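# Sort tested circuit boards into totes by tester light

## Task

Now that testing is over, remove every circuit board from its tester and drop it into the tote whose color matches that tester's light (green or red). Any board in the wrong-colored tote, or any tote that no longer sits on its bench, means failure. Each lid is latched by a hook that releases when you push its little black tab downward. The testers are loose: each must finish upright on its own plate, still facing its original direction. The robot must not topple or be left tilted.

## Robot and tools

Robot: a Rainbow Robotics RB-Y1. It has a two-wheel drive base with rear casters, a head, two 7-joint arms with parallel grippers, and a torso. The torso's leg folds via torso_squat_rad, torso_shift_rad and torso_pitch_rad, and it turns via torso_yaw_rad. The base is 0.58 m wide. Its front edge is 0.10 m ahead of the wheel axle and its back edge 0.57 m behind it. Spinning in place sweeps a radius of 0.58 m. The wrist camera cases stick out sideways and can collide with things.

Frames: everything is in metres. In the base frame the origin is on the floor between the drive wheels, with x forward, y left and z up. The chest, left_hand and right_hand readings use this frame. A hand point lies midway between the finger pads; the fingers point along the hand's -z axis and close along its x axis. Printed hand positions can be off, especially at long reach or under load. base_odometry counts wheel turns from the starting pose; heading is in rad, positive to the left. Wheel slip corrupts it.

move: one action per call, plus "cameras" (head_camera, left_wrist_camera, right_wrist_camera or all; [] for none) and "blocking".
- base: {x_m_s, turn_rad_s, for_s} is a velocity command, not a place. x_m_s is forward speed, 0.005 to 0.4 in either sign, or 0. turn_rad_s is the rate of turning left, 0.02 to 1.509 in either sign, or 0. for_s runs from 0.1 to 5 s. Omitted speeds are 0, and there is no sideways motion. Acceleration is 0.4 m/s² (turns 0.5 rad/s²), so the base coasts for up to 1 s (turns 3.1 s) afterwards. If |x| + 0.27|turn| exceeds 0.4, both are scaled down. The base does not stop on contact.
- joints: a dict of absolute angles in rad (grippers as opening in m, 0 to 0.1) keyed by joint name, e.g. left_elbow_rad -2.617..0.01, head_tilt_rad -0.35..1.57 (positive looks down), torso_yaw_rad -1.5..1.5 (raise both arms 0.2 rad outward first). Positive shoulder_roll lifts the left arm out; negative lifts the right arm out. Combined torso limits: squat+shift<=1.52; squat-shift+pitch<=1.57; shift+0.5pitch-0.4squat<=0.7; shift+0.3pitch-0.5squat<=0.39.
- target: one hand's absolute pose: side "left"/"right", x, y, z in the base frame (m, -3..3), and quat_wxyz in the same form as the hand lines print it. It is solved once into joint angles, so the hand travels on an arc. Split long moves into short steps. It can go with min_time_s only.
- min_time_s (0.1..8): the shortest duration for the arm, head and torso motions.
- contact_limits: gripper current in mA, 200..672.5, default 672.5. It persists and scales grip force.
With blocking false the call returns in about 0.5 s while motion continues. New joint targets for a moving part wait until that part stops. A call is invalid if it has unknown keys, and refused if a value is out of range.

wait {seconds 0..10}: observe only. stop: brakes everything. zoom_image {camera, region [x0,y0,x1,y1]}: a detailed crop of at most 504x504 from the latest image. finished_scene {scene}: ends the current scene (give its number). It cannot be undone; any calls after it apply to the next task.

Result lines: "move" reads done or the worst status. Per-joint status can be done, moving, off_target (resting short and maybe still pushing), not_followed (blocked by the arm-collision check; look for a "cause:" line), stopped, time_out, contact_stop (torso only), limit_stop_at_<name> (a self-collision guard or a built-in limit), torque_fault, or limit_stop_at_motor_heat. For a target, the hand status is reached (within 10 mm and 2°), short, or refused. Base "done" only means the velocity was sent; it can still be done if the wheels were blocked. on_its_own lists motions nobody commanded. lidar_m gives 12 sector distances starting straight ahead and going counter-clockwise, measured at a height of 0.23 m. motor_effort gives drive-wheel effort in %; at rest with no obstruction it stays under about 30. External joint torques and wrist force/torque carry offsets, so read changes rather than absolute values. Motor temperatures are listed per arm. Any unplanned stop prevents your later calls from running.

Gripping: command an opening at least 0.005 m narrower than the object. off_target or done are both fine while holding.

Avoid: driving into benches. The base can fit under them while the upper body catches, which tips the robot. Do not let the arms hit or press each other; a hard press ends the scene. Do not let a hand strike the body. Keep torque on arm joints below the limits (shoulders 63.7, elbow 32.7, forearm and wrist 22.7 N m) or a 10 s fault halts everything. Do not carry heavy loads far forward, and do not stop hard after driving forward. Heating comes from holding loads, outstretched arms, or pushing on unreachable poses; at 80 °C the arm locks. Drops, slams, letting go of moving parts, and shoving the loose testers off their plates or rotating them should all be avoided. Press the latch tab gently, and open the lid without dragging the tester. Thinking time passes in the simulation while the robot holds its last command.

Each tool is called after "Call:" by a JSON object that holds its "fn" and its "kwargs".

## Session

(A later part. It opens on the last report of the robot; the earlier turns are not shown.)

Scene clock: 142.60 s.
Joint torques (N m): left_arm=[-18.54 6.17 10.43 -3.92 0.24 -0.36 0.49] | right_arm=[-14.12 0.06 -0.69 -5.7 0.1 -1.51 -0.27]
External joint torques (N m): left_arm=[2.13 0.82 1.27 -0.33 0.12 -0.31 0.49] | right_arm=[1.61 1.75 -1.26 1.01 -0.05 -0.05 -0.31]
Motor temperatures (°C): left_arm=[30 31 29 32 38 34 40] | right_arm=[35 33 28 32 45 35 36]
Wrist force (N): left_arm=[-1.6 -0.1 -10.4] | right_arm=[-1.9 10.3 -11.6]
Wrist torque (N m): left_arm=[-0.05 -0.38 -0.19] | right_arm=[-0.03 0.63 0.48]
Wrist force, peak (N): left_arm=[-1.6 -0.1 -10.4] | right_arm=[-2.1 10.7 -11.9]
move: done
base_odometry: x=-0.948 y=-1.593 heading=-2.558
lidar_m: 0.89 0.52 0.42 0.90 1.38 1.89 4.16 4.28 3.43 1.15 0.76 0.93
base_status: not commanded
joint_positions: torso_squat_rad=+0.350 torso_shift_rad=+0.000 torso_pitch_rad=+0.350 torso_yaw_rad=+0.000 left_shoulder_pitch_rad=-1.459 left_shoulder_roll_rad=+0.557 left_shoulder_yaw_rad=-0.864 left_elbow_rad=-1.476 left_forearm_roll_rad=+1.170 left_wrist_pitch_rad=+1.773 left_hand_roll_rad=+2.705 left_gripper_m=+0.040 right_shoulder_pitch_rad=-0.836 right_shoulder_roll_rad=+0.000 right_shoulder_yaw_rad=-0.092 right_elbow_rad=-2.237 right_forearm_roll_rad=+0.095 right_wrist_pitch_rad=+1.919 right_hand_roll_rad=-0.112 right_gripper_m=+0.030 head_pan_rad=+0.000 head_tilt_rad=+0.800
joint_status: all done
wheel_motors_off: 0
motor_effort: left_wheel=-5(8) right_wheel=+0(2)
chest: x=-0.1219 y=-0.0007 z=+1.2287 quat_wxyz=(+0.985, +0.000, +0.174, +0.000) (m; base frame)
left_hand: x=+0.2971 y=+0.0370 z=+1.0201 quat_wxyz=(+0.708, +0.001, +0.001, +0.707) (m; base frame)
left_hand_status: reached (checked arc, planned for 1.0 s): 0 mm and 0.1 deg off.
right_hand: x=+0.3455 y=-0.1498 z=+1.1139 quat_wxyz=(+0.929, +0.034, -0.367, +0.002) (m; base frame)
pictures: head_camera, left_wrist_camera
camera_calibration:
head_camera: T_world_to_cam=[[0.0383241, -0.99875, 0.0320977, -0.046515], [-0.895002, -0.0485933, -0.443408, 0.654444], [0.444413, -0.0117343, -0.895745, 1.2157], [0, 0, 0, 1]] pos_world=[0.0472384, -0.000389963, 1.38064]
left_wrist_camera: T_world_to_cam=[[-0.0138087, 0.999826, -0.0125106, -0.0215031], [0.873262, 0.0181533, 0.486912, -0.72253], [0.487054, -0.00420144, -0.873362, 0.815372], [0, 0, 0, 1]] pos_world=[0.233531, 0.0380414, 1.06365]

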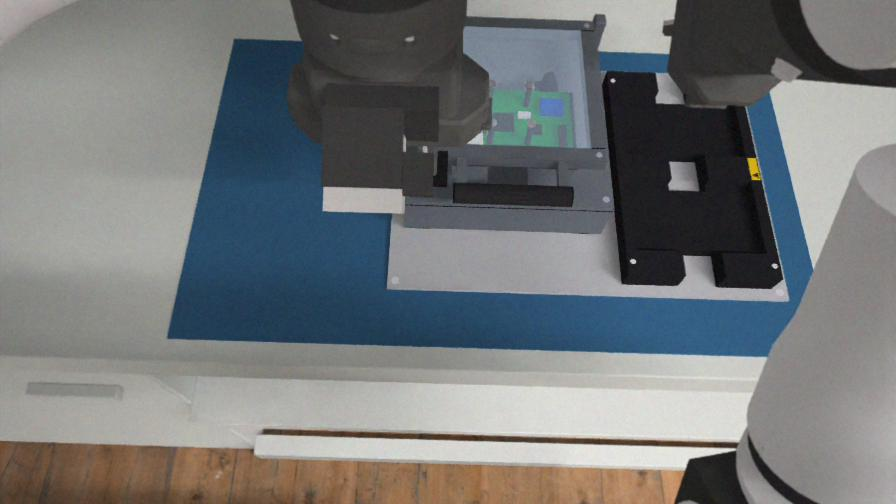

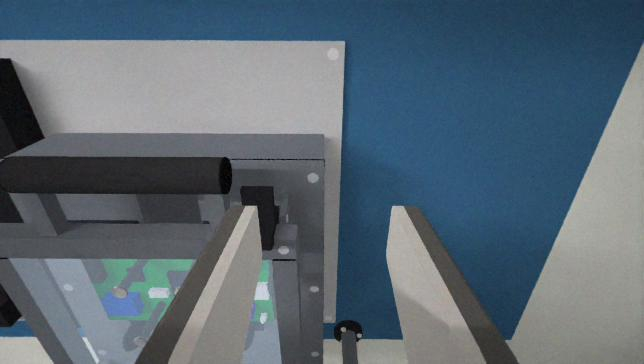

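Call:
{"fn": "move", "kwargs": {"target": {"side":"left","x":0.298,"y":0.034,"z":0.995,"quat_wxyz":[0.7071,0,0,0.7071]}, "min_time_s": 1, "cameras": ["left_wrist_camera"]}}

Call:
{"fn": "zoom_image", "kwargs": {"camera": "left_wrist_camera", "region": [180, 100, 320, 240]}}

Scene clock: 160.50 s.
Joint torques (N m): left_arm=[-18.22 3.52 7.79 -2.37 0.09 -0.41 -0.24] | right_arm=[-14.23 -0.17 -0.6 -5.63 0.08 -1.61 -0.24]
External joint torques (N m): left_arm=[2.39 -1.55 -1.24 1.49 -0.03 -0.35 -0.24] | right_arm=[1.5 1.52 -1.17 1.08 -0.07 -0.14 -0.28]
Motor temperatures (°C): left_arm=[30 31 29 32 38 34 40] | right_arm=[35 33 28 32 45 35 36]
Wrist force (N): left_arm=[-1.9 0.0 -9.8] | right_arm=[-2.1 10.6 -11.5]
Wrist torque (N m): left_arm=[-0.07 -0.43 -0.18] | right_arm=[-0.07 0.63 0.47]
Wrist force, peak (N): left_arm=[-1.8 -0.1 -10.3] | right_arm=[-2.2 10.7 -11.8]
move: done
base_odometry: x=-0.948 y=-1.593 heading=-2.558
lidar_m: 0.89 0.52 0.43 0.91 1.39 1.89 4.16 4.29 3.43 1.15 0.76 0.93
base_status: not commanded
joint_positions: torso_squat_rad=+0.350 torso_shift_rad=+0.000 torso_pitch_rad=+0.350 torso_yaw_rad=+0.000 left_shoulder_pitch_rad=-1.428 left_shoulder_roll_rad=+0.533 left_shoulder_yaw_rad=-0.894 left_elbow_rad=-1.441 left_forearm_roll_rad=+1.130 left_wrist_pitch_rad=+1.721 left_hand_roll_rad=+2.689 left_gripper_m=+0.040 right_shoulder_pitch_rad=-0.836 right_shoulder_roll_rad=+0.000 right_shoulder_yaw_rad=-0.092 right_elbow_rad=-2.237 right_forearm_roll_rad=+0.095 right_wrist_pitch_rad=+1.919 right_hand_roll_rad=-0.112 right_gripper_m=+0.030 head_pan_rad=+0.000 head_tilt_rad=+0.800
joint_status: all done
wheel_motors_off: 0
motor_effort: left_wheel=-6(8) right_wheel=+0(2)
chest: x=-0.1219 y=-0.0007 z=+1.2287 quat_wxyz=(+0.985, +0.000, +0.174, +0.000) (m; base frame)
left_hand: x=+0.2982 y=+0.0341 z=+0.9953 quat_wxyz=(+0.707, +0.000, +0.000, +0.707) (m; base frame)
left_hand_status: reached (checked arc, planned for 1.0 s): 0 mm and 0.0 deg off.
right_hand: x=+0.3455 y=-0.1498 z=+1.1139 quat_wxyz=(+0.929, +0.034, -0.367, +0.002) (m; base frame)
pictures: left_wrist_camera
camera_calibration:
left_wrist_camera: T_world_to_cam=[[-0.0156547, 0.999797, -0.012645, -0.0181545], [0.872026, 0.0198394, 0.489058, -0.713177], [0.489209, -0.00337074, -0.87216, 0.791331], [0, 0, 0, 1]] pos_world=[0.234498, 0.0349672, 1.03872]

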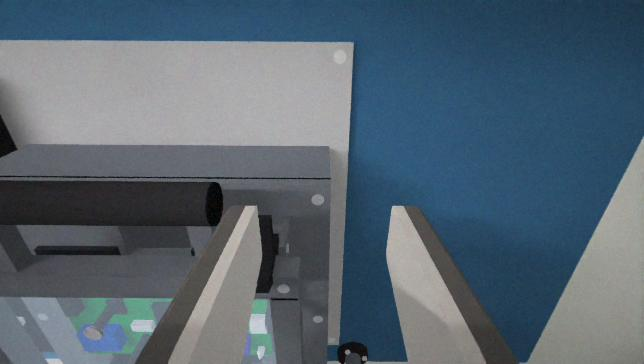

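Scaled by 3.600 from the camera's 644x364 image, which has a finer 920x520 frame.

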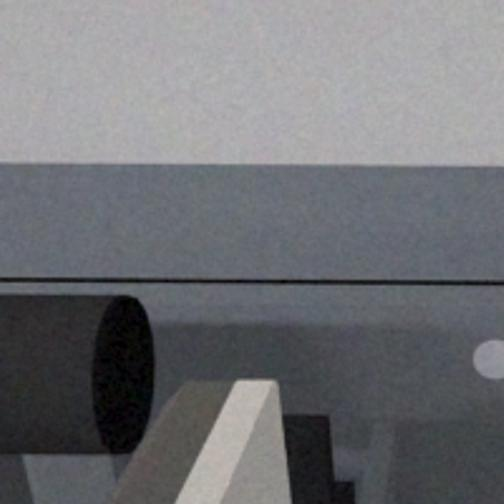

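Call:
{"fn": "move", "kwargs": {"target": {"side":"left","x":0.300,"y":0.036,"z":0.984,"quat_wxyz":[0.7071,0,0,0.7071]}, "min_time_s": 1, "cameras": []}}

Call:
{"fn": "move", "kwargs": {"target": {"side":"left","x":0.300,"y":0.036,"z":0.976,"quat_wxyz":[0.7071,0,0,0.7071]}, "min_time_s": 1, "cameras": ["head_camera","left_wrist_camera"]}}

Call:
{"fn": "zoom_image", "kwargs": {"camera": "head_camera", "region": [360, 100, 520, 260]}}

Scene clock: 170.10 s.
Joint torques (N m): left_arm=[-17.94 3.05 7.39 -2.44 0.04 -0.38 -0.31] | right_arm=[-14.21 0.06 -0.67 -5.65 0.17 -1.65 -0.29]
External joint torques (N m): left_arm=[2.65 -1.98 -1.57 1.51 -0.08 -0.32 -0.31] | right_arm=[1.52 1.75 -1.24 1.06 0.02 -0.18 -0.33]
Motor temperatures (°C): left_arm=[30 31 29 32 38 34 40] | right_arm=[35 33 28 32 45 35 36]
Wrist force (N): left_arm=[-1.8 0.0 -9.8] | right_arm=[-1.7 10.3 -11.3]
Wrist torque (N m): left_arm=[-0.08 -0.41 -0.18] | right_arm=[-0.03 0.65 0.47]
Wrist force, peak (N): left_arm=[-1.9 0.2 -10.1] | right_arm=[-2.0 10.8 -11.9]
move: done
base_odometry: x=-0.948 y=-1.593 heading=-2.558
lidar_m: 0.89 0.51 0.43 0.91 1.39 1.89 4.15 4.28 3.43 1.15 0.76 0.93
base_status: not commanded
joint_positions: torso_squat_rad=+0.350 torso_shift_rad=+0.000 torso_pitch_rad=+0.350 torso_yaw_rad=+0.000 left_shoulder_pitch_rad=-1.413 left_shoulder_roll_rad=+0.530 left_shoulder_yaw_rad=-0.905 left_elbow_rad=-1.424 left_forearm_roll_rad=+1.116 left_wrist_pitch_rad=+1.697 left_hand_roll_rad=+2.673 left_gripper_m=+0.040 right_shoulder_pitch_rad=-0.836 right_shoulder_roll_rad=+0.000 right_shoulder_yaw_rad=-0.092 right_elbow_rad=-2.237 right_forearm_roll_rad=+0.095 right_wrist_pitch_rad=+1.919 right_hand_roll_rad=-0.112 right_gripper_m=+0.030 head_pan_rad=+0.000 head_tilt_rad=+0.800
joint_status: all done
wheel_motors_off: 0
motor_effort: left_wheel=-6(8) right_wheel=+0(2)
chest: x=-0.1219 y=-0.0007 z=+1.2287 quat_wxyz=(+0.985, +0.000, +0.174, +0.000) (m; base frame)
left_hand: x=+0.2999 y=+0.0363 z=+0.9846 quat_wxyz=(+0.707, +0.000, +0.000, +0.707) (m; base frame)
left_hand_status: reached (checked arc, planned for 1.0 s): 1 mm and 0.1 deg off.
right_hand: x=+0.3455 y=-0.1498 z=+1.1139 quat_wxyz=(+0.929, +0.034, -0.367, +0.002) (m; base frame)
pictures: none
No camera images: "cameras" was empty.

Scene clock: 171.43 s.
Joint torques (N m): left_arm=[-16.36 3.28 6.32 -1.77 -0.18 -0.5 -0.33] | right_arm=[-14.01 -0.06 -0.56 -5.7 0.07 -1.54 -0.28]
External joint torques (N m): left_arm=[4.21 -1.66 -2.58 2.26 -0.3 -0.44 -0.33] | right_arm=[1.72 1.62 -1.13 1.01 -0.08 -0.08 -0.32]
Motor temperatures (°C): left_arm=[30 31 29 32 38 34 40] | right_arm=[35 33 28 32 45 35 36]
Wrist force (N): left_arm=[-1.5 1.5 -3.6] | right_arm=[-2.1 10.3 -11.6]
Wrist torque (N m): left_arm=[-0.09 -0.26 -0.21] | right_arm=[-0.02 0.62 0.50]
Wrist force, peak (N): left_arm=[-2.1 0.0 -10.1] | right_arm=[-2.1 10.7 -11.9]
move: done
base_odometry: x=-0.948 y=-1.593 heading=-2.558
lidar_m: 0.89 0.51 0.43 0.91 1.39 1.89 4.15 4.28 3.42 1.15 0.76 0.92
base_status: not commanded
joint_positions: torso_squat_rad=+0.350 torso_shift_rad=+0.000 torso_pitch_rad=+0.350 torso_yaw_rad=+0.000 left_shoulder_pitch_rad=-1.403 left_shoulder_roll_rad=+0.524 left_shoulder_yaw_rad=-0.913 left_elbow_rad=-1.411 left_forearm_roll_rad=+1.105 left_wrist_pitch_rad=+1.679 left_hand_roll_rad=+2.666 left_gripper_m=+0.040 right_shoulder_pitch_rad=-0.836 right_shoulder_roll_rad=+0.000 right_shoulder_yaw_rad=-0.092 right_elbow_rad=-2.237 right_forearm_roll_rad=+0.095 right_wrist_pitch_rad=+1.919 right_hand_roll_rad=-0.112 right_gripper_m=+0.030 head_pan_rad=+0.000 head_tilt_rad=+0.800
joint_status: all done
wheel_motors_off: 0
motor_effort: left_wheel=-6(8) right_wheel=-1(2)
chest: x=-0.1220 y=-0.0007 z=+1.2287 quat_wxyz=(+0.985, +0.000, +0.174, +0.000) (m; base frame)
left_hand: x=+0.3001 y=+0.0360 z=+0.9768 quat_wxyz=(+0.707, -0.001, +0.000, +0.707) (m; base frame)
left_hand_status: reached (checked arc, planned for 1.0 s): 1 mm and 0.1 deg off.
right_hand: x=+0.3454 y=-0.1498 z=+1.1139 quat_wxyz=(+0.929, +0.034, -0.367, +0.002) (m; base frame)
pictures: head_camera, left_wrist_camera
camera_calibration:
head_camera: T_world_to_cam=[[0.0383204, -0.99875, 0.0321019, -0.0465189], [-0.894954, -0.0485931, -0.443505, 0.654524], [0.44451, -0.0117344, -0.895697, 1.21569], [0, 0, 0, 1]] pos_world=[0.0471668, -0.000390009, 1.38066]
left_wrist_camera: T_world_to_cam=[[-0.0153108, 0.999798, -0.0129951, -0.0200483], [0.871715, 0.0197133, 0.489617, -0.706314], [0.489775, -0.00383159, -0.871841, 0.773798], [0, 0, 0, 1]] pos_world=[0.23641, 0.0369329, 1.02019]

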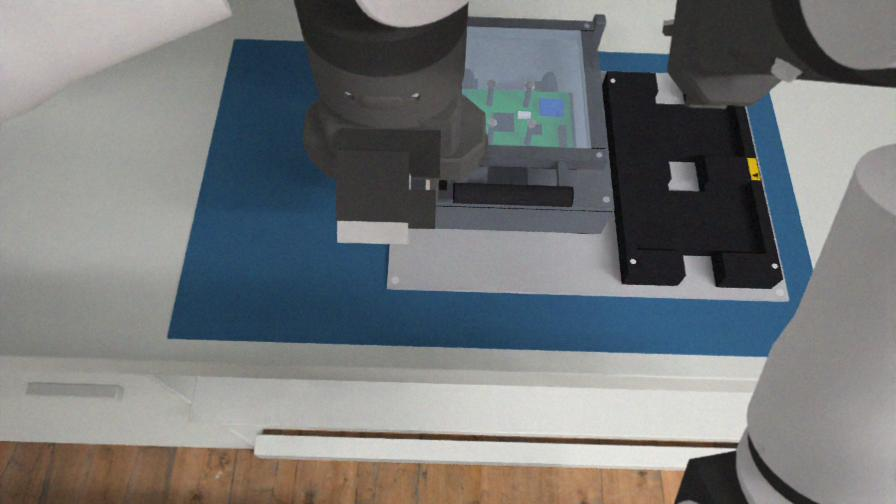

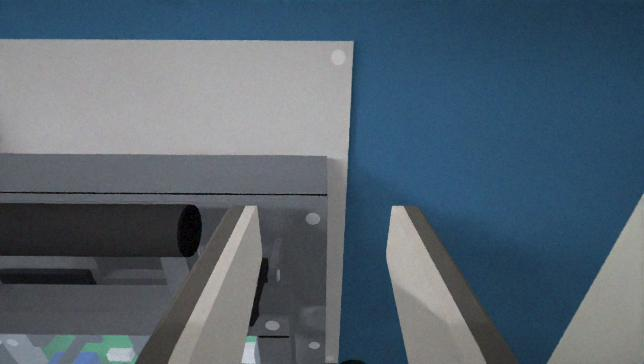

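Scaled by 3.150 from the camera's 896x504 image, which has a finer 1280x720 frame.

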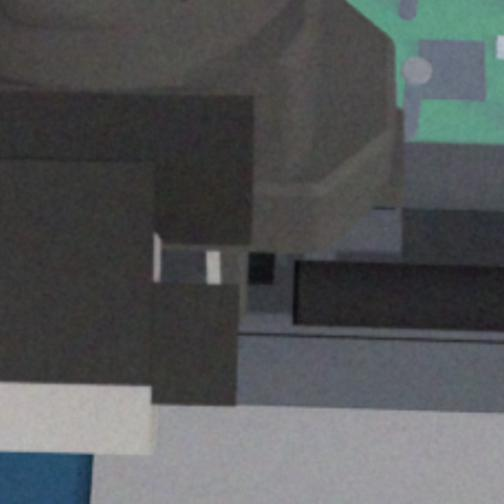

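Call:
{"fn": "move", "kwargs": {"target": {"side":"left","x":0.300,"y":0.034,"z":0.970,"quat_wxyz":[0.7071,0,0,0.7071]}, "min_time_s": 1, "cameras": ["head_camera","left_wrist_camera"]}}

Call:
{"fn": "zoom_image", "kwargs": {"camera": "head_camera", "region": [360, 100, 520, 260]}}

Call:
{"fn": "zoom_image", "kwargs": {"camera": "left_wrist_camera", "region": [180, 180, 340, 340]}}

Scene clock: 181.63 s.
Joint torques (N m): left_arm=[-10.74 2.22 2.1 0.91 -1.37 -1.78 -0.11] | right_arm=[-14.02 0.09 -0.45 -5.8 0.14 -1.55 -0.31]
External joint torques (N m): left_arm=[9.85 -2.64 -6.75 4.98 -1.48 -1.72 -0.11] | right_arm=[1.72 1.78 -1.01 0.9 -0.01 -0.08 -0.35]
Motor temperatures (°C): left_arm=[30 31 29 32 38 34 40] | right_arm=[35 33 28 32 45 35 36]
Wrist force (N): left_arm=[2.8 9.0 19.6] | right_arm=[-1.9 10.3 -11.3]
Wrist torque (N m): left_arm=[-0.07 0.17 -0.36] | right_arm=[-0.01 0.62 0.48]
Wrist force, peak (N): left_arm=[3.3 9.2 20.5] | right_arm=[-1.7 10.6 -12.1]
move: done
base_odometry: x=-0.948 y=-1.593 heading=-2.558
lidar_m: 0.88 0.51 0.43 0.91 1.39 1.90 4.16 4.28 3.42 1.15 0.76 0.92
base_status: not commanded
joint_positions: torso_squat_rad=+0.350 torso_shift_rad=+0.000 torso_pitch_rad=+0.349 torso_yaw_rad=+0.000 left_shoulder_pitch_rad=-1.399 left_shoulder_roll_rad=+0.513 left_shoulder_yaw_rad=-0.920 left_elbow_rad=-1.396 left_forearm_roll_rad=+1.097 left_wrist_pitch_rad=+1.666 left_hand_roll_rad=+2.662 left_gripper_m=+0.040 right_shoulder_pitch_rad=-0.836 right_shoulder_roll_rad=+0.000 right_shoulder_yaw_rad=-0.092 right_elbow_rad=-2.237 right_forearm_roll_rad=+0.095 right_wrist_pitch_rad=+1.919 right_hand_roll_rad=-0.112 right_gripper_m=+0.030 head_pan_rad=+0.000 head_tilt_rad=+0.800
joint_status: all done
wheel_motors_off: 0
motor_effort: left_wheel=-6(8) right_wheel=+1(1)
chest: x=-0.1225 y=-0.0007 z=+1.2288 quat_wxyz=(+0.985, +0.000, +0.174, +0.000) (m; base frame)
left_hand: x=+0.3003 y=+0.0336 z=+0.9720 quat_wxyz=(+0.707, -0.002, -0.001, +0.707) (m; base frame)
left_hand_status: reached (checked arc, planned for 1.0 s): 2 mm and 0.2 deg off.
right_hand: x=+0.3451 y=-0.1498 z=+1.1144 quat_wxyz=(+0.929, +0.034, -0.368, +0.002) (m; base frame)
pictures: head_camera, left_wrist_camera
camera_calibration:
head_camera: T_world_to_cam=[[0.0383077, -0.998749, 0.0321357, -0.0465398], [-0.894579, -0.0486066, -0.444259, 0.655109], [0.445265, -0.0117294, -0.895322, 1.21559], [0, 0, 0, 1]] pos_world=[0.0465718, -0.000380845, 1.38087]
left_wrist_camera: T_world_to_cam=[[-0.0148293, 0.99979, -0.0141617, -0.0167374], [0.870655, 0.0198757, 0.491492, -0.705639], [0.49167, -0.00504148, -0.870767, 0.76795], [0, 0, 0, 1]] pos_world=[0.236543, 0.0346305, 1.01528]

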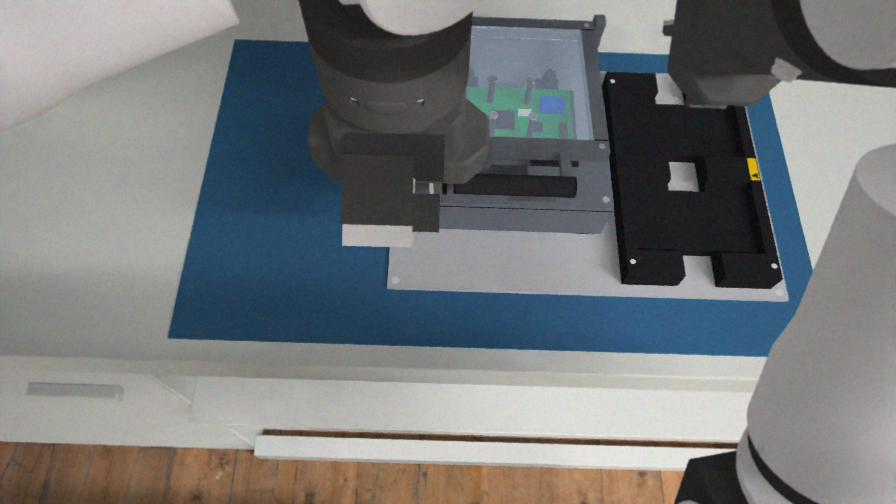

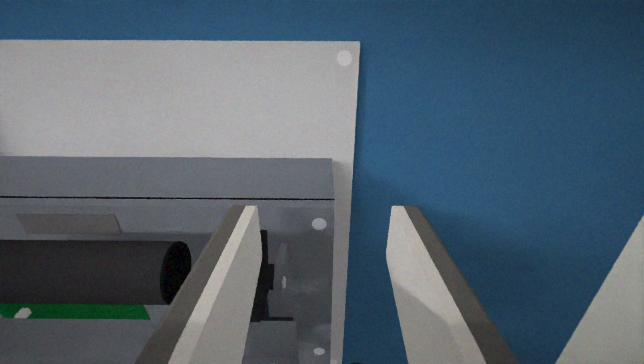

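Scaled by 3.150 from the camera's 896x504 image, which has a finer 1280x720 frame.

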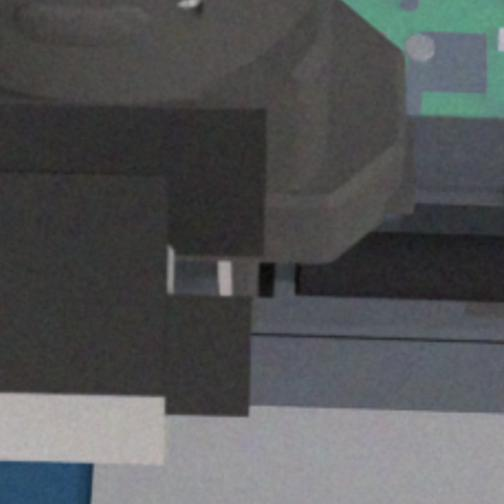

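Scaled by 3.150 from the camera's 644x364 image, which has a finer 920x520 frame.

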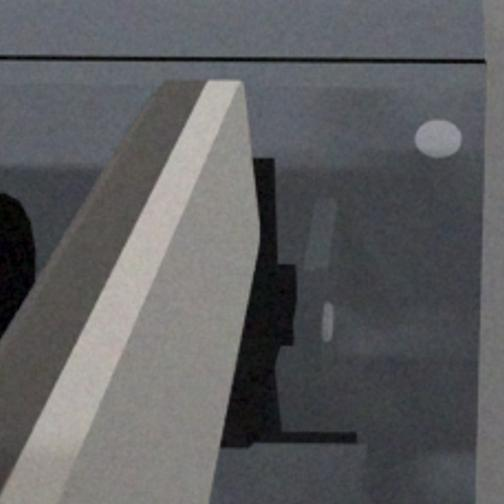

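Call:
{"fn": "move", "kwargs": {"target": {"side":"left","x":0.300,"y":0.036,"z":1.05,"quat_wxyz":[0.7071,0,0,0.7071]}, "min_time_s": 1.5, "cameras": []}}

Call:
{"fn": "move", "kwargs": {"target": {"side":"left","x":0.26,"y":0.25,"z":1.1,"quat_wxyz":[0.7071,0,0,0.7071]}, "min_time_s": 2, "cameras": ["head_camera"]}}

Call:
{"fn": "zoom_image", "kwargs": {"camera": "head_camera", "region": [380, 0, 630, 250]}}

Scene clock: 188.63 s.
Joint torques (N m): left_arm=[-20.68 6.76 10.22 -3.62 0.37 0.25 0.48] | right_arm=[-14.24 0.25 -0.47 -5.78 0.08 -1.55 -0.17]
External joint torques (N m): left_arm=[0.28 1.15 1.1 -0.26 0.25 0.31 0.48] | right_arm=[1.48 1.94 -1.04 0.93 -0.07 -0.09 -0.21]
Motor temperatures (°C): left_arm=[30 31 29 32 38 34 40] | right_arm=[35 33 28 32 45 35 36]
Wrist force (N): left_arm=[-1.6 -0.2 -9.9] | right_arm=[-1.9 10.3 -11.3]
Wrist torque (N m): left_arm=[-0.05 -0.43 -0.19] | right_arm=[-0.04 0.62 0.48]
Wrist force, peak (N): left_arm=[2.8 9.0 20.4] | right_arm=[-2.0 10.8 -11.8]
move: done
base_odometry: x=-0.948 y=-1.593 heading=-2.558
lidar_m: 0.89 0.51 0.44 0.91 1.39 1.88 4.16 4.28 3.44 1.15 0.76 0.93
base_status: not commanded
joint_positions: torso_squat_rad=+0.350 torso_shift_rad=+0.000 torso_pitch_rad=+0.350 torso_yaw_rad=+0.000 left_shoulder_pitch_rad=-1.508 left_shoulder_roll_rad=+0.557 left_shoulder_yaw_rad=-0.823 left_elbow_rad=-1.468 left_forearm_roll_rad=+1.200 left_wrist_pitch_rad=+1.833 left_hand_roll_rad=+2.705 left_gripper_m=+0.040 right_shoulder_pitch_rad=-0.836 right_shoulder_roll_rad=+0.000 right_shoulder_yaw_rad=-0.092 right_elbow_rad=-2.237 right_forearm_roll_rad=+0.095 right_wrist_pitch_rad=+1.919 right_hand_roll_rad=-0.112 right_gripper_m=+0.030 head_pan_rad=+0.000 head_tilt_rad=+0.800
joint_status: all done
wheel_motors_off: 0
motor_effort: left_wheel=-7(8) right_wheel=-1(2)
chest: x=-0.1221 y=-0.0007 z=+1.2288 quat_wxyz=(+0.985, +0.000, +0.174, +0.000) (m; base frame)
left_hand: x=+0.3007 y=+0.0358 z=+1.0489 quat_wxyz=(+0.708, +0.001, +0.000, +0.706) (m; base frame)
left_hand_status: reached (checked arc, planned for 1.5 s): 1 mm and 0.2 deg off.
right_hand: x=+0.3454 y=-0.1498 z=+1.1140 quat_wxyz=(+0.929, +0.034, -0.367, +0.002) (m; base frame)
pictures: none
No camera images: "cameras" was empty.

Scene clock: 190.97 s.
Joint torques (N m): left_arm=[-13.31 10.9 10.96 -1.09 0.3 -0.38 -0.19] | right_arm=[-14.21 0.2 -0.48 -5.79 0 -1.57 -0.18]
External joint torques (N m): left_arm=[2.05 0.32 1 -0.47 0.2 -0.33 -0.19] | right_arm=[1.52 1.89 -1.05 0.92 -0.15 -0.11 -0.22]
Motor temperatures (°C): left_arm=[30 31 29 32 38 34 40] | right_arm=[35 33 28 32 45 35 36]
Wrist force (N): left_arm=[-1.6 0.1 -9.6] | right_arm=[-1.8 10.6 -11.2]
Wrist torque (N m): left_arm=[-0.07 -0.42 -0.20] | right_arm=[-0.06 0.65 0.47]
Wrist force, peak (N): left_arm=[-1.6 -0.4 -10.0] | right_arm=[-2.0 10.7 -12.0]
move: done
base_odometry: x=-0.948 y=-1.593 heading=-2.558
lidar_m: 0.89 0.51 0.43 0.91 1.38 1.88 4.16 4.29 3.43 1.15 0.77 0.93
base_status: not commanded
joint_positions: torso_squat_rad=+0.350 torso_shift_rad=+0.000 torso_pitch_rad=+0.350 torso_yaw_rad=+0.000 left_shoulder_pitch_rad=-1.223 left_shoulder_roll_rad=+1.285 left_shoulder_yaw_rad=-0.618 left_elbow_rad=-1.917 left_forearm_roll_rad=+1.526 left_wrist_pitch_rad=+1.779 left_hand_roll_rad=+2.492 left_gripper_m=+0.040 right_shoulder_pitch_rad=-0.836 right_shoulder_roll_rad=+0.000 right_shoulder_yaw_rad=-0.092 right_elbow_rad=-2.237 right_forearm_roll_rad=+0.095 right_wrist_pitch_rad=+1.919 right_hand_roll_rad=-0.112 right_gripper_m=+0.030 head_pan_rad=+0.000 head_tilt_rad=+0.800
joint_status: all done
wheel_motors_off: 0
motor_effort: left_wheel=-5(8) right_wheel=+1(2)
chest: x=-0.1221 y=-0.0007 z=+1.2288 quat_wxyz=(+0.985, +0.000, +0.174, +0.000) (m; base frame)
left_hand: x=+0.2601 y=+0.2499 z=+1.1001 quat_wxyz=(+0.707, +0.000, +0.000, +0.707) (m; base frame)
left_hand_status: reached (checked arc, planned for 2.0 s): 0 mm and 0.1 deg off.
right_hand: x=+0.3454 y=-0.1498 z=+1.1140 quat_wxyz=(+0.929, +0.034, -0.367, +0.002) (m; base frame)
pictures: head_camera
camera_calibration:
head_camera: T_world_to_cam=[[0.0383285, -0.998749, 0.0321104, -0.0465191], [-0.894898, -0.0486056, -0.443616, 0.654616], [0.444622, -0.0117324, -0.895642, 1.21567], [0, 0, 0, 1]] pos_world=[0.0470869, -0.000380132, 1.38069]

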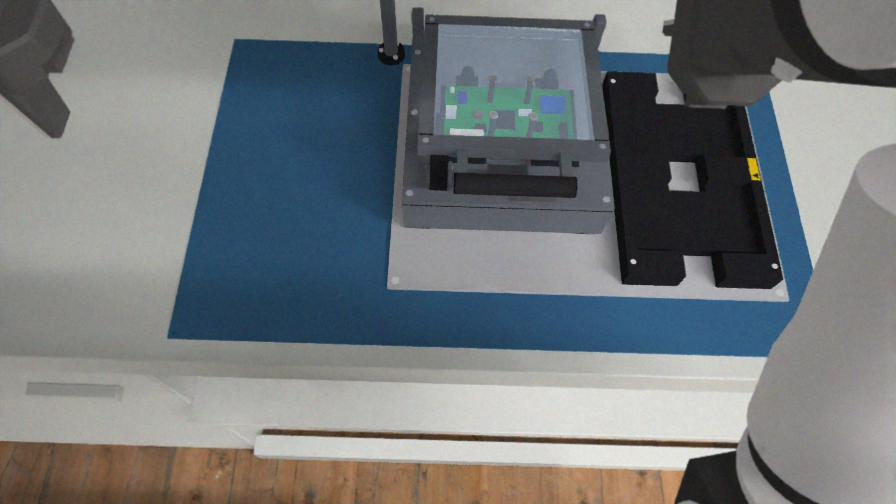

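Scaled by 2.016 from the camera's 896x504 image, which has a finer 1280x720 frame.

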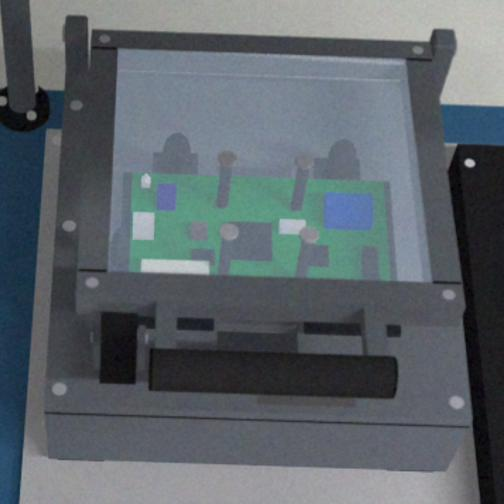

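Call:
{"fn": "move", "kwargs": {"target": {"side":"right","x":0.288,"y":-0.05,"z":1.05,"quat_wxyz":[0.9763,0,-0.2164,0]}, "min_time_s": 2, "cameras": ["head_camera","right_wrist_camera"]}}

Call:
{"fn": "zoom_image", "kwargs": {"camera": "right_wrist_camera", "region": [150, 60, 500, 310]}}

Scene clock: 202.83 s.
Joint torques (N m): left_arm=[-13.28 10.75 10.97 -1.11 0.32 -0.35 -0.14] | right_arm=[-11.43 3.67 0 -5.82 0.56 -1.3 -0.26]
External joint torques (N m): left_arm=[2.08 0.17 1.01 -0.49 0.22 -0.3 -0.14] | right_arm=[2.41 1 0.83 1.75 0.03 -0.12 -0.29]
Motor temperatures (°C): left_arm=[30 31 29 32 38 34 40] | right_arm=[35 33 28 32 45 35 36]
Wrist force (N): left_arm=[-1.6 0.0 -9.5] | right_arm=[-1.5 10.2 -12.1]
Wrist torque (N m): left_arm=[-0.06 -0.40 -0.19] | right_arm=[-0.03 0.63 0.46]
Wrist force, peak (N): left_arm=[-1.6 0.1 -10.1] | right_arm=[-1.5 10.5 -12.3]
move: short
base_odometry: x=-0.948 y=-1.593 heading=-2.558
lidar_m: 0.89 0.51 0.42 0.91 1.38 1.88 4.16 4.28 3.43 1.15 0.75 0.93
base_status: not commanded
joint_positions: torso_squat_rad=+0.350 torso_shift_rad=+0.000 torso_pitch_rad=+0.350 torso_yaw_rad=+0.000 left_shoulder_pitch_rad=-1.223 left_shoulder_roll_rad=+1.285 left_shoulder_yaw_rad=-0.618 left_elbow_rad=-1.917 left_forearm_roll_rad=+1.526 left_wrist_pitch_rad=+1.779 left_hand_roll_rad=+2.492 left_gripper_m=+0.040 right_shoulder_pitch_rad=-0.710 right_shoulder_roll_rad=+0.000 right_shoulder_yaw_rad=+0.343 right_elbow_rad=-2.193 right_forearm_roll_rad=+0.160 right_wrist_pitch_rad=+1.919 right_hand_roll_rad=-0.475 right_gripper_m=+0.030 head_pan_rad=+0.000 head_tilt_rad=+0.800
joint_status: all done
wheel_motors_off: 0
motor_effort: left_wheel=-7(7) right_wheel=+1(2)
chest: x=-0.1221 y=-0.0007 z=+1.2288 quat_wxyz=(+0.985, +0.000, +0.174, +0.000) (m; base frame)
left_hand: x=+0.2601 y=+0.2499 z=+1.1001 quat_wxyz=(+0.707, +0.000, +0.000, +0.707) (m; base frame)
right_hand: x=+0.2884 y=-0.0500 z=+1.0498 quat_wxyz=(+0.951, +0.045, -0.305, +0.010) (m; base frame)
right_hand_status: short (checked arc, as near as the solve gets, planned for 2.0 s): 0 mm and 11.8 deg off. The place is met; only the turn is off.
pictures: head_camera, right_wrist_camera
camera_calibration:
head_camera: T_world_to_cam=[[0.0383287, -0.998749, 0.0321104, -0.046519], [-0.894898, -0.0486058, -0.443616, 0.654617], [0.444622, -0.0117323, -0.895642, 1.21567], [0, 0, 0, 1]] pos_world=[0.0470867, -0.0003801, 1.38069]
right_wrist_camera: T_world_to_cam=[[-0.804461, 0.0301777, -0.593239, 0.85871], [-0.2899, 0.851747, 0.436446, -0.298796], [0.51846, 0.523084, -0.676448, 0.658444], [0, 0, 0, 1]] pos_world=[0.2628, -0.115837, 1.08523]

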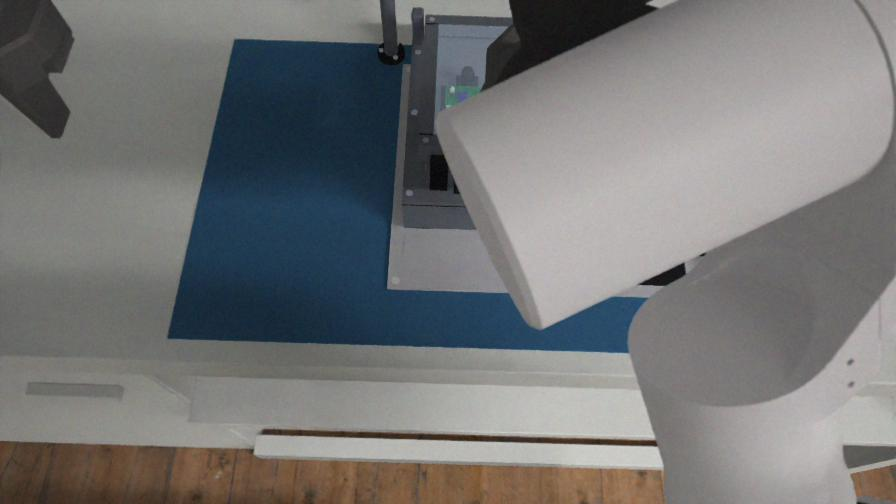

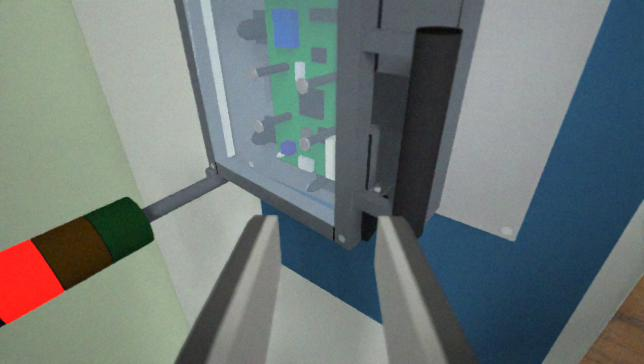

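Scaled by 1.440 from the camera's 644x364 image, which has a finer 1265x715 frame.

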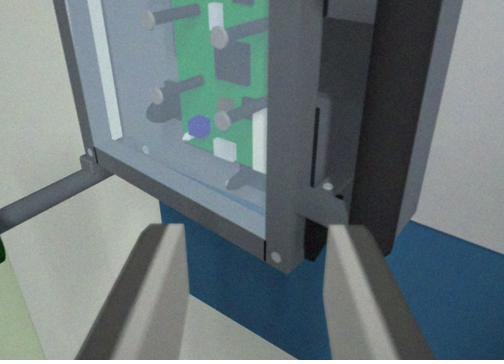

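Call:
{"fn": "move", "kwargs": {"target": {"side":"right","x":0.288,"y":-0.05,"z":1.015,"quat_wxyz":[0.9763,0,-0.2164,0]}, "min_time_s": 1, "cameras": ["right_wrist_camera"]}}

Call:
{"fn": "zoom_image", "kwargs": {"camera": "right_wrist_camera", "region": [150, 60, 500, 310]}}

Scene clock: 210.50 s.
Joint torques (N m): left_arm=[-13.46 10.9 11.01 -1.03 0.29 -0.37 -0.1] | right_arm=[-14.8 3.67 0.01 -6.35 -0.04 -1.11 -0.34]
External joint torques (N m): left_arm=[1.9 0.32 1.05 -0.41 0.19 -0.32 -0.1] | right_arm=[-0.37 0.9 0.91 1.73 -0.62 -0.15 -0.37]
Motor temperatures (°C): left_arm=[30 31 29 32 38 34 40] | right_arm=[35 33 28 32 45 35 36]
Wrist force (N): left_arm=[-1.6 -0.1 -9.6] | right_arm=[-0.7 10.7 -12.1]
Wrist torque (N m): left_arm=[-0.04 -0.41 -0.20] | right_arm=[-0.08 0.69 0.50]
Wrist force, peak (N): left_arm=[-1.6 -0.2 -10.0] | right_arm=[-1.0 10.8 -12.5]
move: short
base_odometry: x=-0.948 y=-1.593 heading=-2.558
lidar_m: 0.89 0.51 0.43 0.90 1.38 1.89 4.16 4.28 3.42 1.14 0.75 0.93
base_status: not commanded
joint_positions: torso_squat_rad=+0.350 torso_shift_rad=+0.000 torso_pitch_rad=+0.350 torso_yaw_rad=+0.000 left_shoulder_pitch_rad=-1.223 left_shoulder_roll_rad=+1.285 left_shoulder_yaw_rad=-0.618 left_elbow_rad=-1.917 left_forearm_roll_rad=+1.526 left_wrist_pitch_rad=+1.779 left_hand_roll_rad=+2.492 left_gripper_m=+0.040 right_shoulder_pitch_rad=-0.720 right_shoulder_roll_rad=+0.000 right_shoulder_yaw_rad=+0.345 right_elbow_rad=-2.066 right_forearm_roll_rad=+0.145 right_wrist_pitch_rad=+1.919 right_hand_roll_rad=-0.503 right_gripper_m=+0.030 head_pan_rad=+0.000 head_tilt_rad=+0.800
joint_status: all done
wheel_motors_off: 0
motor_effort: left_wheel=-7(8) right_wheel=+0(2)
chest: x=-0.1221 y=-0.0007 z=+1.2288 quat_wxyz=(+0.985, +0.000, +0.174, +0.000) (m; base frame)
left_hand: x=+0.2601 y=+0.2499 z=+1.1001 quat_wxyz=(+0.707, +0.000, +0.000, +0.707) (m; base frame)
right_hand: x=+0.2883 y=-0.0501 z=+1.0145 quat_wxyz=(+0.967, +0.020, -0.255, +0.004) (m; base frame)
right_hand_status: short (checked arc, as near as the solve gets, planned for 1.0 s): 1 mm and 5.1 deg off. The place is met; only the turn is off.
pictures: right_wrist_camera
camera_calibration:
right_wrist_camera: T_world_to_cam=[[-0.862057, 0.0228942, -0.506294, 0.765736], [-0.226218, 0.87656, 0.424815, -0.288637], [0.453523, 0.480748, -0.750466, 0.726396], [0, 0, 0, 1]] pos_world=[0.265376, -0.113737, 1.05544]

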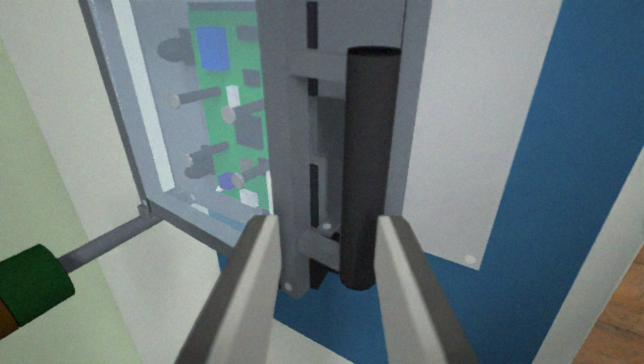

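Scaled by 1.440 from the camera's 644x364 image, which has a finer 1265x715 frame.

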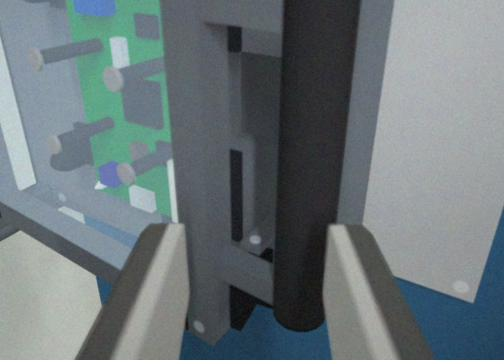

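Call:
{"fn": "move", "kwargs": {"target": {"side":"right","x":0.286,"y":-0.05,"z":0.997,"quat_wxyz":[0.9763,0,-0.2164,0]}, "min_time_s": 1, "cameras": ["right_wrist_camera"]}}

Call:
{"fn": "zoom_image", "kwargs": {"camera": "right_wrist_camera", "region": [200, 100, 480, 364]}}

Scene clock: 217.63 s.
Joint torques (N m): left_arm=[-13.43 10.94 10.89 -1.07 0.33 -0.39 -0.15] | right_arm=[-15.07 3.59 -0.09 -6.51 0.05 -0.96 -0.34]
External joint torques (N m): left_arm=[1.92 0.37 0.93 -0.45 0.22 -0.34 -0.15] | right_arm=[-0.4 0.75 0.86 1.77 -0.55 -0.12 -0.36]
Motor temperatures (°C): left_arm=[30 31 30 32 38 34 40] | right_arm=[35 33 28 32 45 35 36]
Wrist force (N): left_arm=[-1.5 -0.2 -9.7] | right_arm=[-0.7 11.3 -12.2]
Wrist torque (N m): left_arm=[-0.05 -0.41 -0.19] | right_arm=[-0.13 0.68 0.51]
Wrist force, peak (N): left_arm=[-1.5 0.1 -9.9] | right_arm=[-0.4 10.9 -12.8]
move: done
base_odometry: x=-0.948 y=-1.593 heading=-2.558
lidar_m: 0.89 0.51 0.43 0.91 1.39 1.89 4.16 4.27 3.42 1.14 0.76 0.92
base_status: not commanded
joint_positions: torso_squat_rad=+0.350 torso_shift_rad=+0.000 torso_pitch_rad=+0.350 torso_yaw_rad=+0.000 left_shoulder_pitch_rad=-1.223 left_shoulder_roll_rad=+1.285 left_shoulder_yaw_rad=-0.618 left_elbow_rad=-1.917 left_forearm_roll_rad=+1.526 left_wrist_pitch_rad=+1.779 left_hand_roll_rad=+2.492 left_gripper_m=+0.040 right_shoulder_pitch_rad=-0.724 right_shoulder_roll_rad=+0.000 right_shoulder_yaw_rad=+0.352 right_elbow_rad=-2.001 right_forearm_roll_rad=+0.139 right_wrist_pitch_rad=+1.919 right_hand_roll_rad=-0.522 right_gripper_m=+0.030 head_pan_rad=+0.000 head_tilt_rad=+0.800
joint_status: all done
wheel_motors_off: 0
motor_effort: left_wheel=-6(7) right_wheel=-1(2)
chest: x=-0.1221 y=-0.0007 z=+1.2288 quat_wxyz=(+0.985, +0.000, +0.174, +0.000) (m; base frame)
left_hand: x=+0.2601 y=+0.2499 z=+1.1001 quat_wxyz=(+0.707, +0.000, +0.000, +0.707) (m; base frame)
right_hand: x=+0.2862 y=-0.0501 z=+0.9966 quat_wxyz=(+0.973, +0.007, -0.229, +0.001) (m; base frame)
right_hand_status: reached (checked arc, as near as the solve gets, planned for 1.0 s): 1 mm and 1.7 deg off.
pictures: right_wrist_camera
camera_calibration:
right_wrist_camera: T_world_to_cam=[[-0.887181, 0.0210119, -0.460942, 0.71681], [-0.194021, 0.889371, 0.413976, -0.279248], [0.418647, 0.456704, -0.784956, 0.757008], [0, 0, 0, 1]] pos_world=[0.264842, -0.112435, 1.04023]

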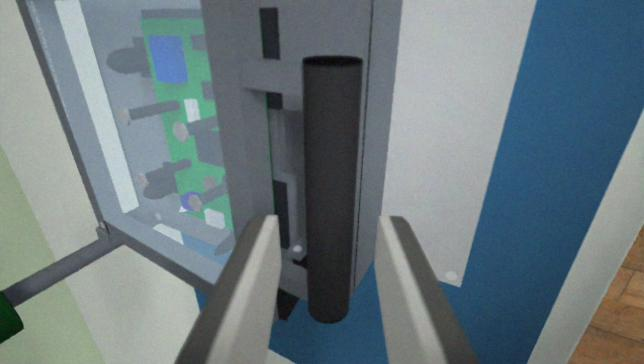

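Scaled by 1.800 from the camera's 644x364 image, which has a finer 1265x715 frame.

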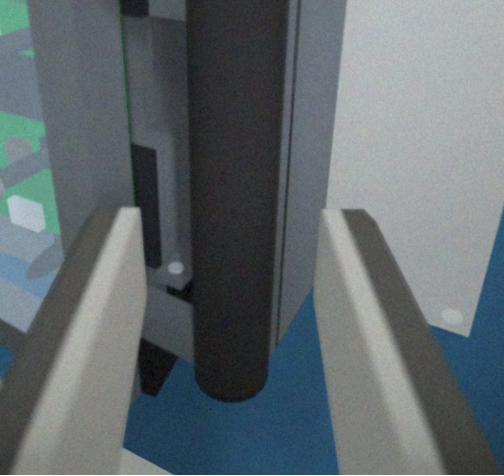

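Call:
{"fn": "move", "kwargs": {"target": {"side":"right","x":0.290,"y":-0.05,"z":0.985,"quat_wxyz":[0.9763,0,-0.2164,0]}, "min_time_s": 1, "cameras": ["right_wrist_camera"]}}

Scene clock: 231.07 s.
Joint torques (N m): left_arm=[-13.5 10.84 11.08 -1.12 0.27 -0.36 -0.11] | right_arm=[-15.27 3.69 -2.34 -6.62 -0.08 -1.11 -0.25]
External joint torques (N m): left_arm=[1.85 0.26 1.13 -0.5 0.16 -0.31 -0.11] | right_arm=[-0.29 0.89 -1.36 1.83 -0.69 -0.32 -0.28]
Motor temperatures (°C): left_arm=[30 31 30 32 38 34 40] | right_arm=[35 33 28 32 45 35 36]
Wrist force (N): left_arm=[-1.6 0.0 -9.6] | right_arm=[-0.5 10.7 -12.7]
Wrist torque (N m): left_arm=[-0.06 -0.40 -0.21] | right_arm=[-0.06 0.71 0.49]
Wrist force, peak (N): left_arm=[-1.5 -0.2 -10.0] | right_arm=[-0.1 11.1 -12.8]
move: done
base_odometry: x=-0.948 y=-1.593 heading=-2.558
lidar_m: 0.89 0.52 0.43 0.91 1.39 1.89 4.15 4.28 3.43 1.15 0.75 0.93
base_status: not commanded
joint_positions: torso_squat_rad=+0.350 torso_shift_rad=+0.000 torso_pitch_rad=+0.350 torso_yaw_rad=+0.000 left_shoulder_pitch_rad=-1.223 left_shoulder_roll_rad=+1.285 left_shoulder_yaw_rad=-0.618 left_elbow_rad=-1.917 left_forearm_roll_rad=+1.526 left_wrist_pitch_rad=+1.779 left_hand_roll_rad=+2.492 left_gripper_m=+0.040 right_shoulder_pitch_rad=-0.733 right_shoulder_roll_rad=+0.000 right_shoulder_yaw_rad=+0.347 right_elbow_rad=-1.948 right_forearm_roll_rad=+0.133 right_wrist_pitch_rad=+1.903 right_hand_roll_rad=-0.528 right_gripper_m=+0.030 head_pan_rad=+0.000 head_tilt_rad=+0.800
joint_status: all done
wheel_motors_off: 0
motor_effort: left_wheel=-6(8) right_wheel=+1(2)
chest: x=-0.1221 y=-0.0007 z=+1.2288 quat_wxyz=(+0.985, +0.000, +0.174, +0.000) (m; base frame)
left_hand: x=+0.2601 y=+0.2499 z=+1.1001 quat_wxyz=(+0.707, +0.000, +0.000, +0.707) (m; base frame)
right_hand: x=+0.2892 y=-0.0503 z=+0.9854 quat_wxyz=(+0.976, +0.000, -0.217, +0.000) (m; base frame)
right_hand_status: reached (checked arc, planned for 1.0 s): 1 mm and 0.0 deg off.
pictures: right_wrist_camera
camera_calibration:
right_wrist_camera: T_world_to_cam=[[-0.898678, 0.0201369, -0.438147, 0.695115], [-0.178395, 0.895804, 0.407075, -0.271224], [0.400691, 0.443993, -0.801447, 0.767886], [0, 0, 0, 1]] pos_world=[0.268614, -0.11197, 1.03039]

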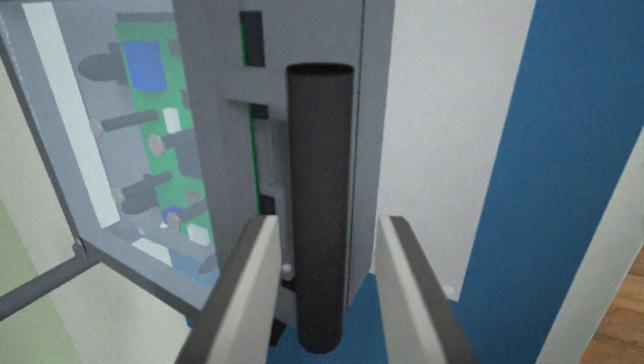

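Call:
{"fn": "move", "kwargs": {"target": {"side":"right","x":0.2945,"y":-0.05,"z":0.976,"quat_wxyz":[0.9763,0,-0.2164,0]}, "min_time_s": 1, "cameras": ["right_wrist_camera"]}}

Scene clock: 237.30 s.
Joint torques (N m): left_arm=[-13.42 10.76 11.28 -1.07 0.26 -0.4 -0.12] | right_arm=[-11.81 1.78 -2.5 -6.79 -0.03 -1.12 -0.31]
External joint torques (N m): left_arm=[1.93 0.18 1.33 -0.45 0.15 -0.35 -0.12] | right_arm=[3.29 -0.99 -1.51 1.84 -0.65 -0.34 -0.34]
Motor temperatures (°C): left_arm=[30 31 30 32 38 34 40] | right_arm=[35 33 28 32 45 35 36]
Wrist force (N): left_arm=[-1.5 0.2 -9.6] | right_arm=[-0.4 10.7 -12.6]
Wrist torque (N m): left_arm=[-0.08 -0.39 -0.21] | right_arm=[-0.06 0.71 0.49]
Wrist force, peak (N): left_arm=[-1.6 0.0 -10.0] | right_arm=[-0.4 11.2 -12.8]
move: done
base_odometry: x=-0.948 y=-1.593 heading=-2.558
lidar_m: 0.89 0.51 0.43 0.91 1.39 1.89 4.15 4.28 3.43 1.15 0.75 0.93
base_status: not commanded
joint_positions: torso_squat_rad=+0.350 torso_shift_rad=+0.000 torso_pitch_rad=+0.350 torso_yaw_rad=+0.000 left_shoulder_pitch_rad=-1.223 left_shoulder_roll_rad=+1.285 left_shoulder_yaw_rad=-0.618 left_elbow_rad=-1.917 left_forearm_roll_rad=+1.526 left_wrist_pitch_rad=+1.779 left_hand_roll_rad=+2.492 left_gripper_m=+0.040 right_shoulder_pitch_rad=-0.729 right_shoulder_roll_rad=-0.003 right_shoulder_yaw_rad=+0.345 right_elbow_rad=-1.914 right_forearm_roll_rad=+0.130 right_wrist_pitch_rad=+1.864 right_hand_roll_rad=-0.530 right_gripper_m=+0.030 head_pan_rad=+0.000 head_tilt_rad=+0.800
joint_status: all done
wheel_motors_off: 0
motor_effort: left_wheel=-6(8) right_wheel=+0(1)
chest: x=-0.1221 y=-0.0007 z=+1.2288 quat_wxyz=(+0.985, +0.000, +0.174, +0.000) (m; base frame)
left_hand: x=+0.2601 y=+0.2499 z=+1.1001 quat_wxyz=(+0.707, +0.000, +0.000, +0.707) (m; base frame)
right_hand: x=+0.2940 y=-0.0499 z=+0.9766 quat_wxyz=(+0.976, +0.000, -0.217, +0.000) (m; base frame)
right_hand_status: reached (checked arc, planned for 1.0 s): 1 mm and 0.1 deg off.
pictures: right_wrist_camera
camera_calibration:
right_wrist_camera: T_world_to_cam=[[-0.898599, 0.0199021, -0.438319, 0.695681], [-0.178852, 0.895597, 0.40733, -0.267327], [0.400664, 0.444421, -0.801223, 0.758597], [0, 0, 0, 1]] pos_world=[0.273383, -0.111564, 1.02163]

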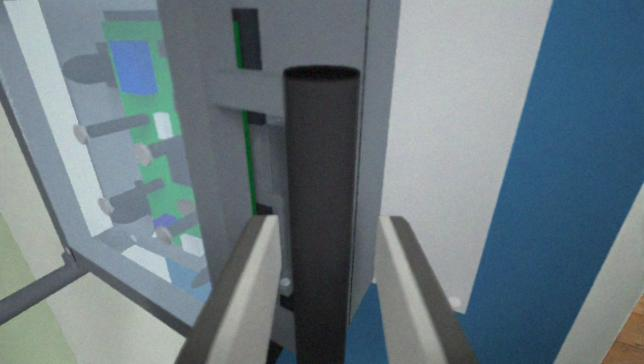

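Call:
{"fn": "move", "kwargs": {"contact_limits": {"right_gripper_m":300}, "joints": {"right_gripper_m":0.012}, "cameras": ["right_wrist_camera"]}}

Scene clock: 241.30 s.
Joint torques (N m): left_arm=[-13.32 10.72 11.02 -1.01 0.31 -0.41 -0.09] | right_arm=[-11.13 3.18 -0.74 -6.88 -0.68 1.98 -0.17]
External joint torques (N m): left_arm=[2.03 0.14 1.07 -0.39 0.21 -0.36 -0.09] | right_arm=[3.97 0.43 0.25 1.76 -1.31 2.77 -0.2]
Motor temperatures (°C): left_arm=[30 31 30 32 38 34 40] | right_arm=[35 33 28 32 45 35 36]
Wrist force (N): left_arm=[-1.3 0.0 -9.5] | right_arm=[11.8 12.8 -18.9]
Wrist torque (N m): left_arm=[-0.07 -0.37 -0.21] | right_arm=[-0.03 0.57 0.41]
Wrist force, peak (N): left_arm=[-1.5 -0.3 -10.0] | right_arm=[13.6 12.8 -25.0]
move: done
base_odometry: x=-0.948 y=-1.593 heading=-2.558
lidar_m: 0.89 0.50 0.43 0.91 1.39 1.89 4.16 4.28 3.43 1.15 0.76 0.93
base_status: not commanded
joint_positions: torso_squat_rad=+0.350 torso_shift_rad=+0.000 torso_pitch_rad=+0.350 torso_yaw_rad=+0.000 left_shoulder_pitch_rad=-1.223 left_shoulder_roll_rad=+1.285 left_shoulder_yaw_rad=-0.618 left_elbow_rad=-1.917 left_forearm_roll_rad=+1.526 left_wrist_pitch_rad=+1.779 left_hand_roll_rad=+2.492 left_gripper_m=+0.040 right_shoulder_pitch_rad=-0.729 right_shoulder_roll_rad=-0.003 right_shoulder_yaw_rad=+0.345 right_elbow_rad=-1.914 right_forearm_roll_rad=+0.130 right_wrist_pitch_rad=+1.864 right_hand_roll_rad=-0.530 right_gripper_m=+0.015 head_pan_rad=+0.000 head_tilt_rad=+0.800
joint_status: all done
wheel_motors_off: 0
motor_effort: left_wheel=-9(9) right_wheel=-1(2)
contact_limits: right_gripper_m 300 mA
chest: x=-0.1218 y=-0.0007 z=+1.2287 quat_wxyz=(+0.985, +0.000, +0.174, +0.000) (m; base frame)
left_hand: x=+0.2603 y=+0.2499 z=+1.1000 quat_wxyz=(+0.707, +0.000, +0.000, +0.707) (m; base frame)
right_hand: x=+0.2945 y=-0.0501 z=+0.9766 quat_wxyz=(+0.976, +0.000, -0.217, +0.000) (m; base frame)
pictures: right_wrist_camera
camera_calibration:
right_wrist_camera: T_world_to_cam=[[-0.898273, 0.0202599, -0.43897, 0.696686], [-0.17883, 0.895624, 0.40728, -0.267066], [0.401404, 0.44435, -0.800892, 0.757928], [0, 0, 0, 1]] pos_world=[0.27382, -0.111709, 1.02161]

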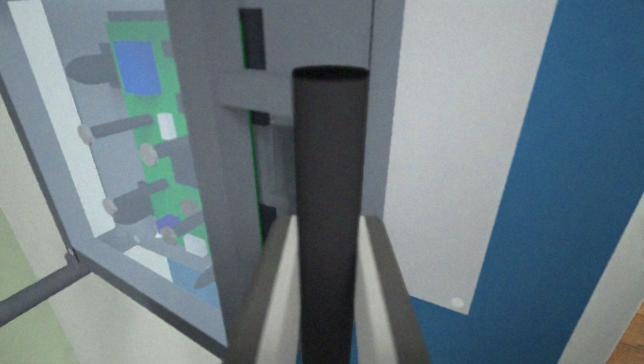

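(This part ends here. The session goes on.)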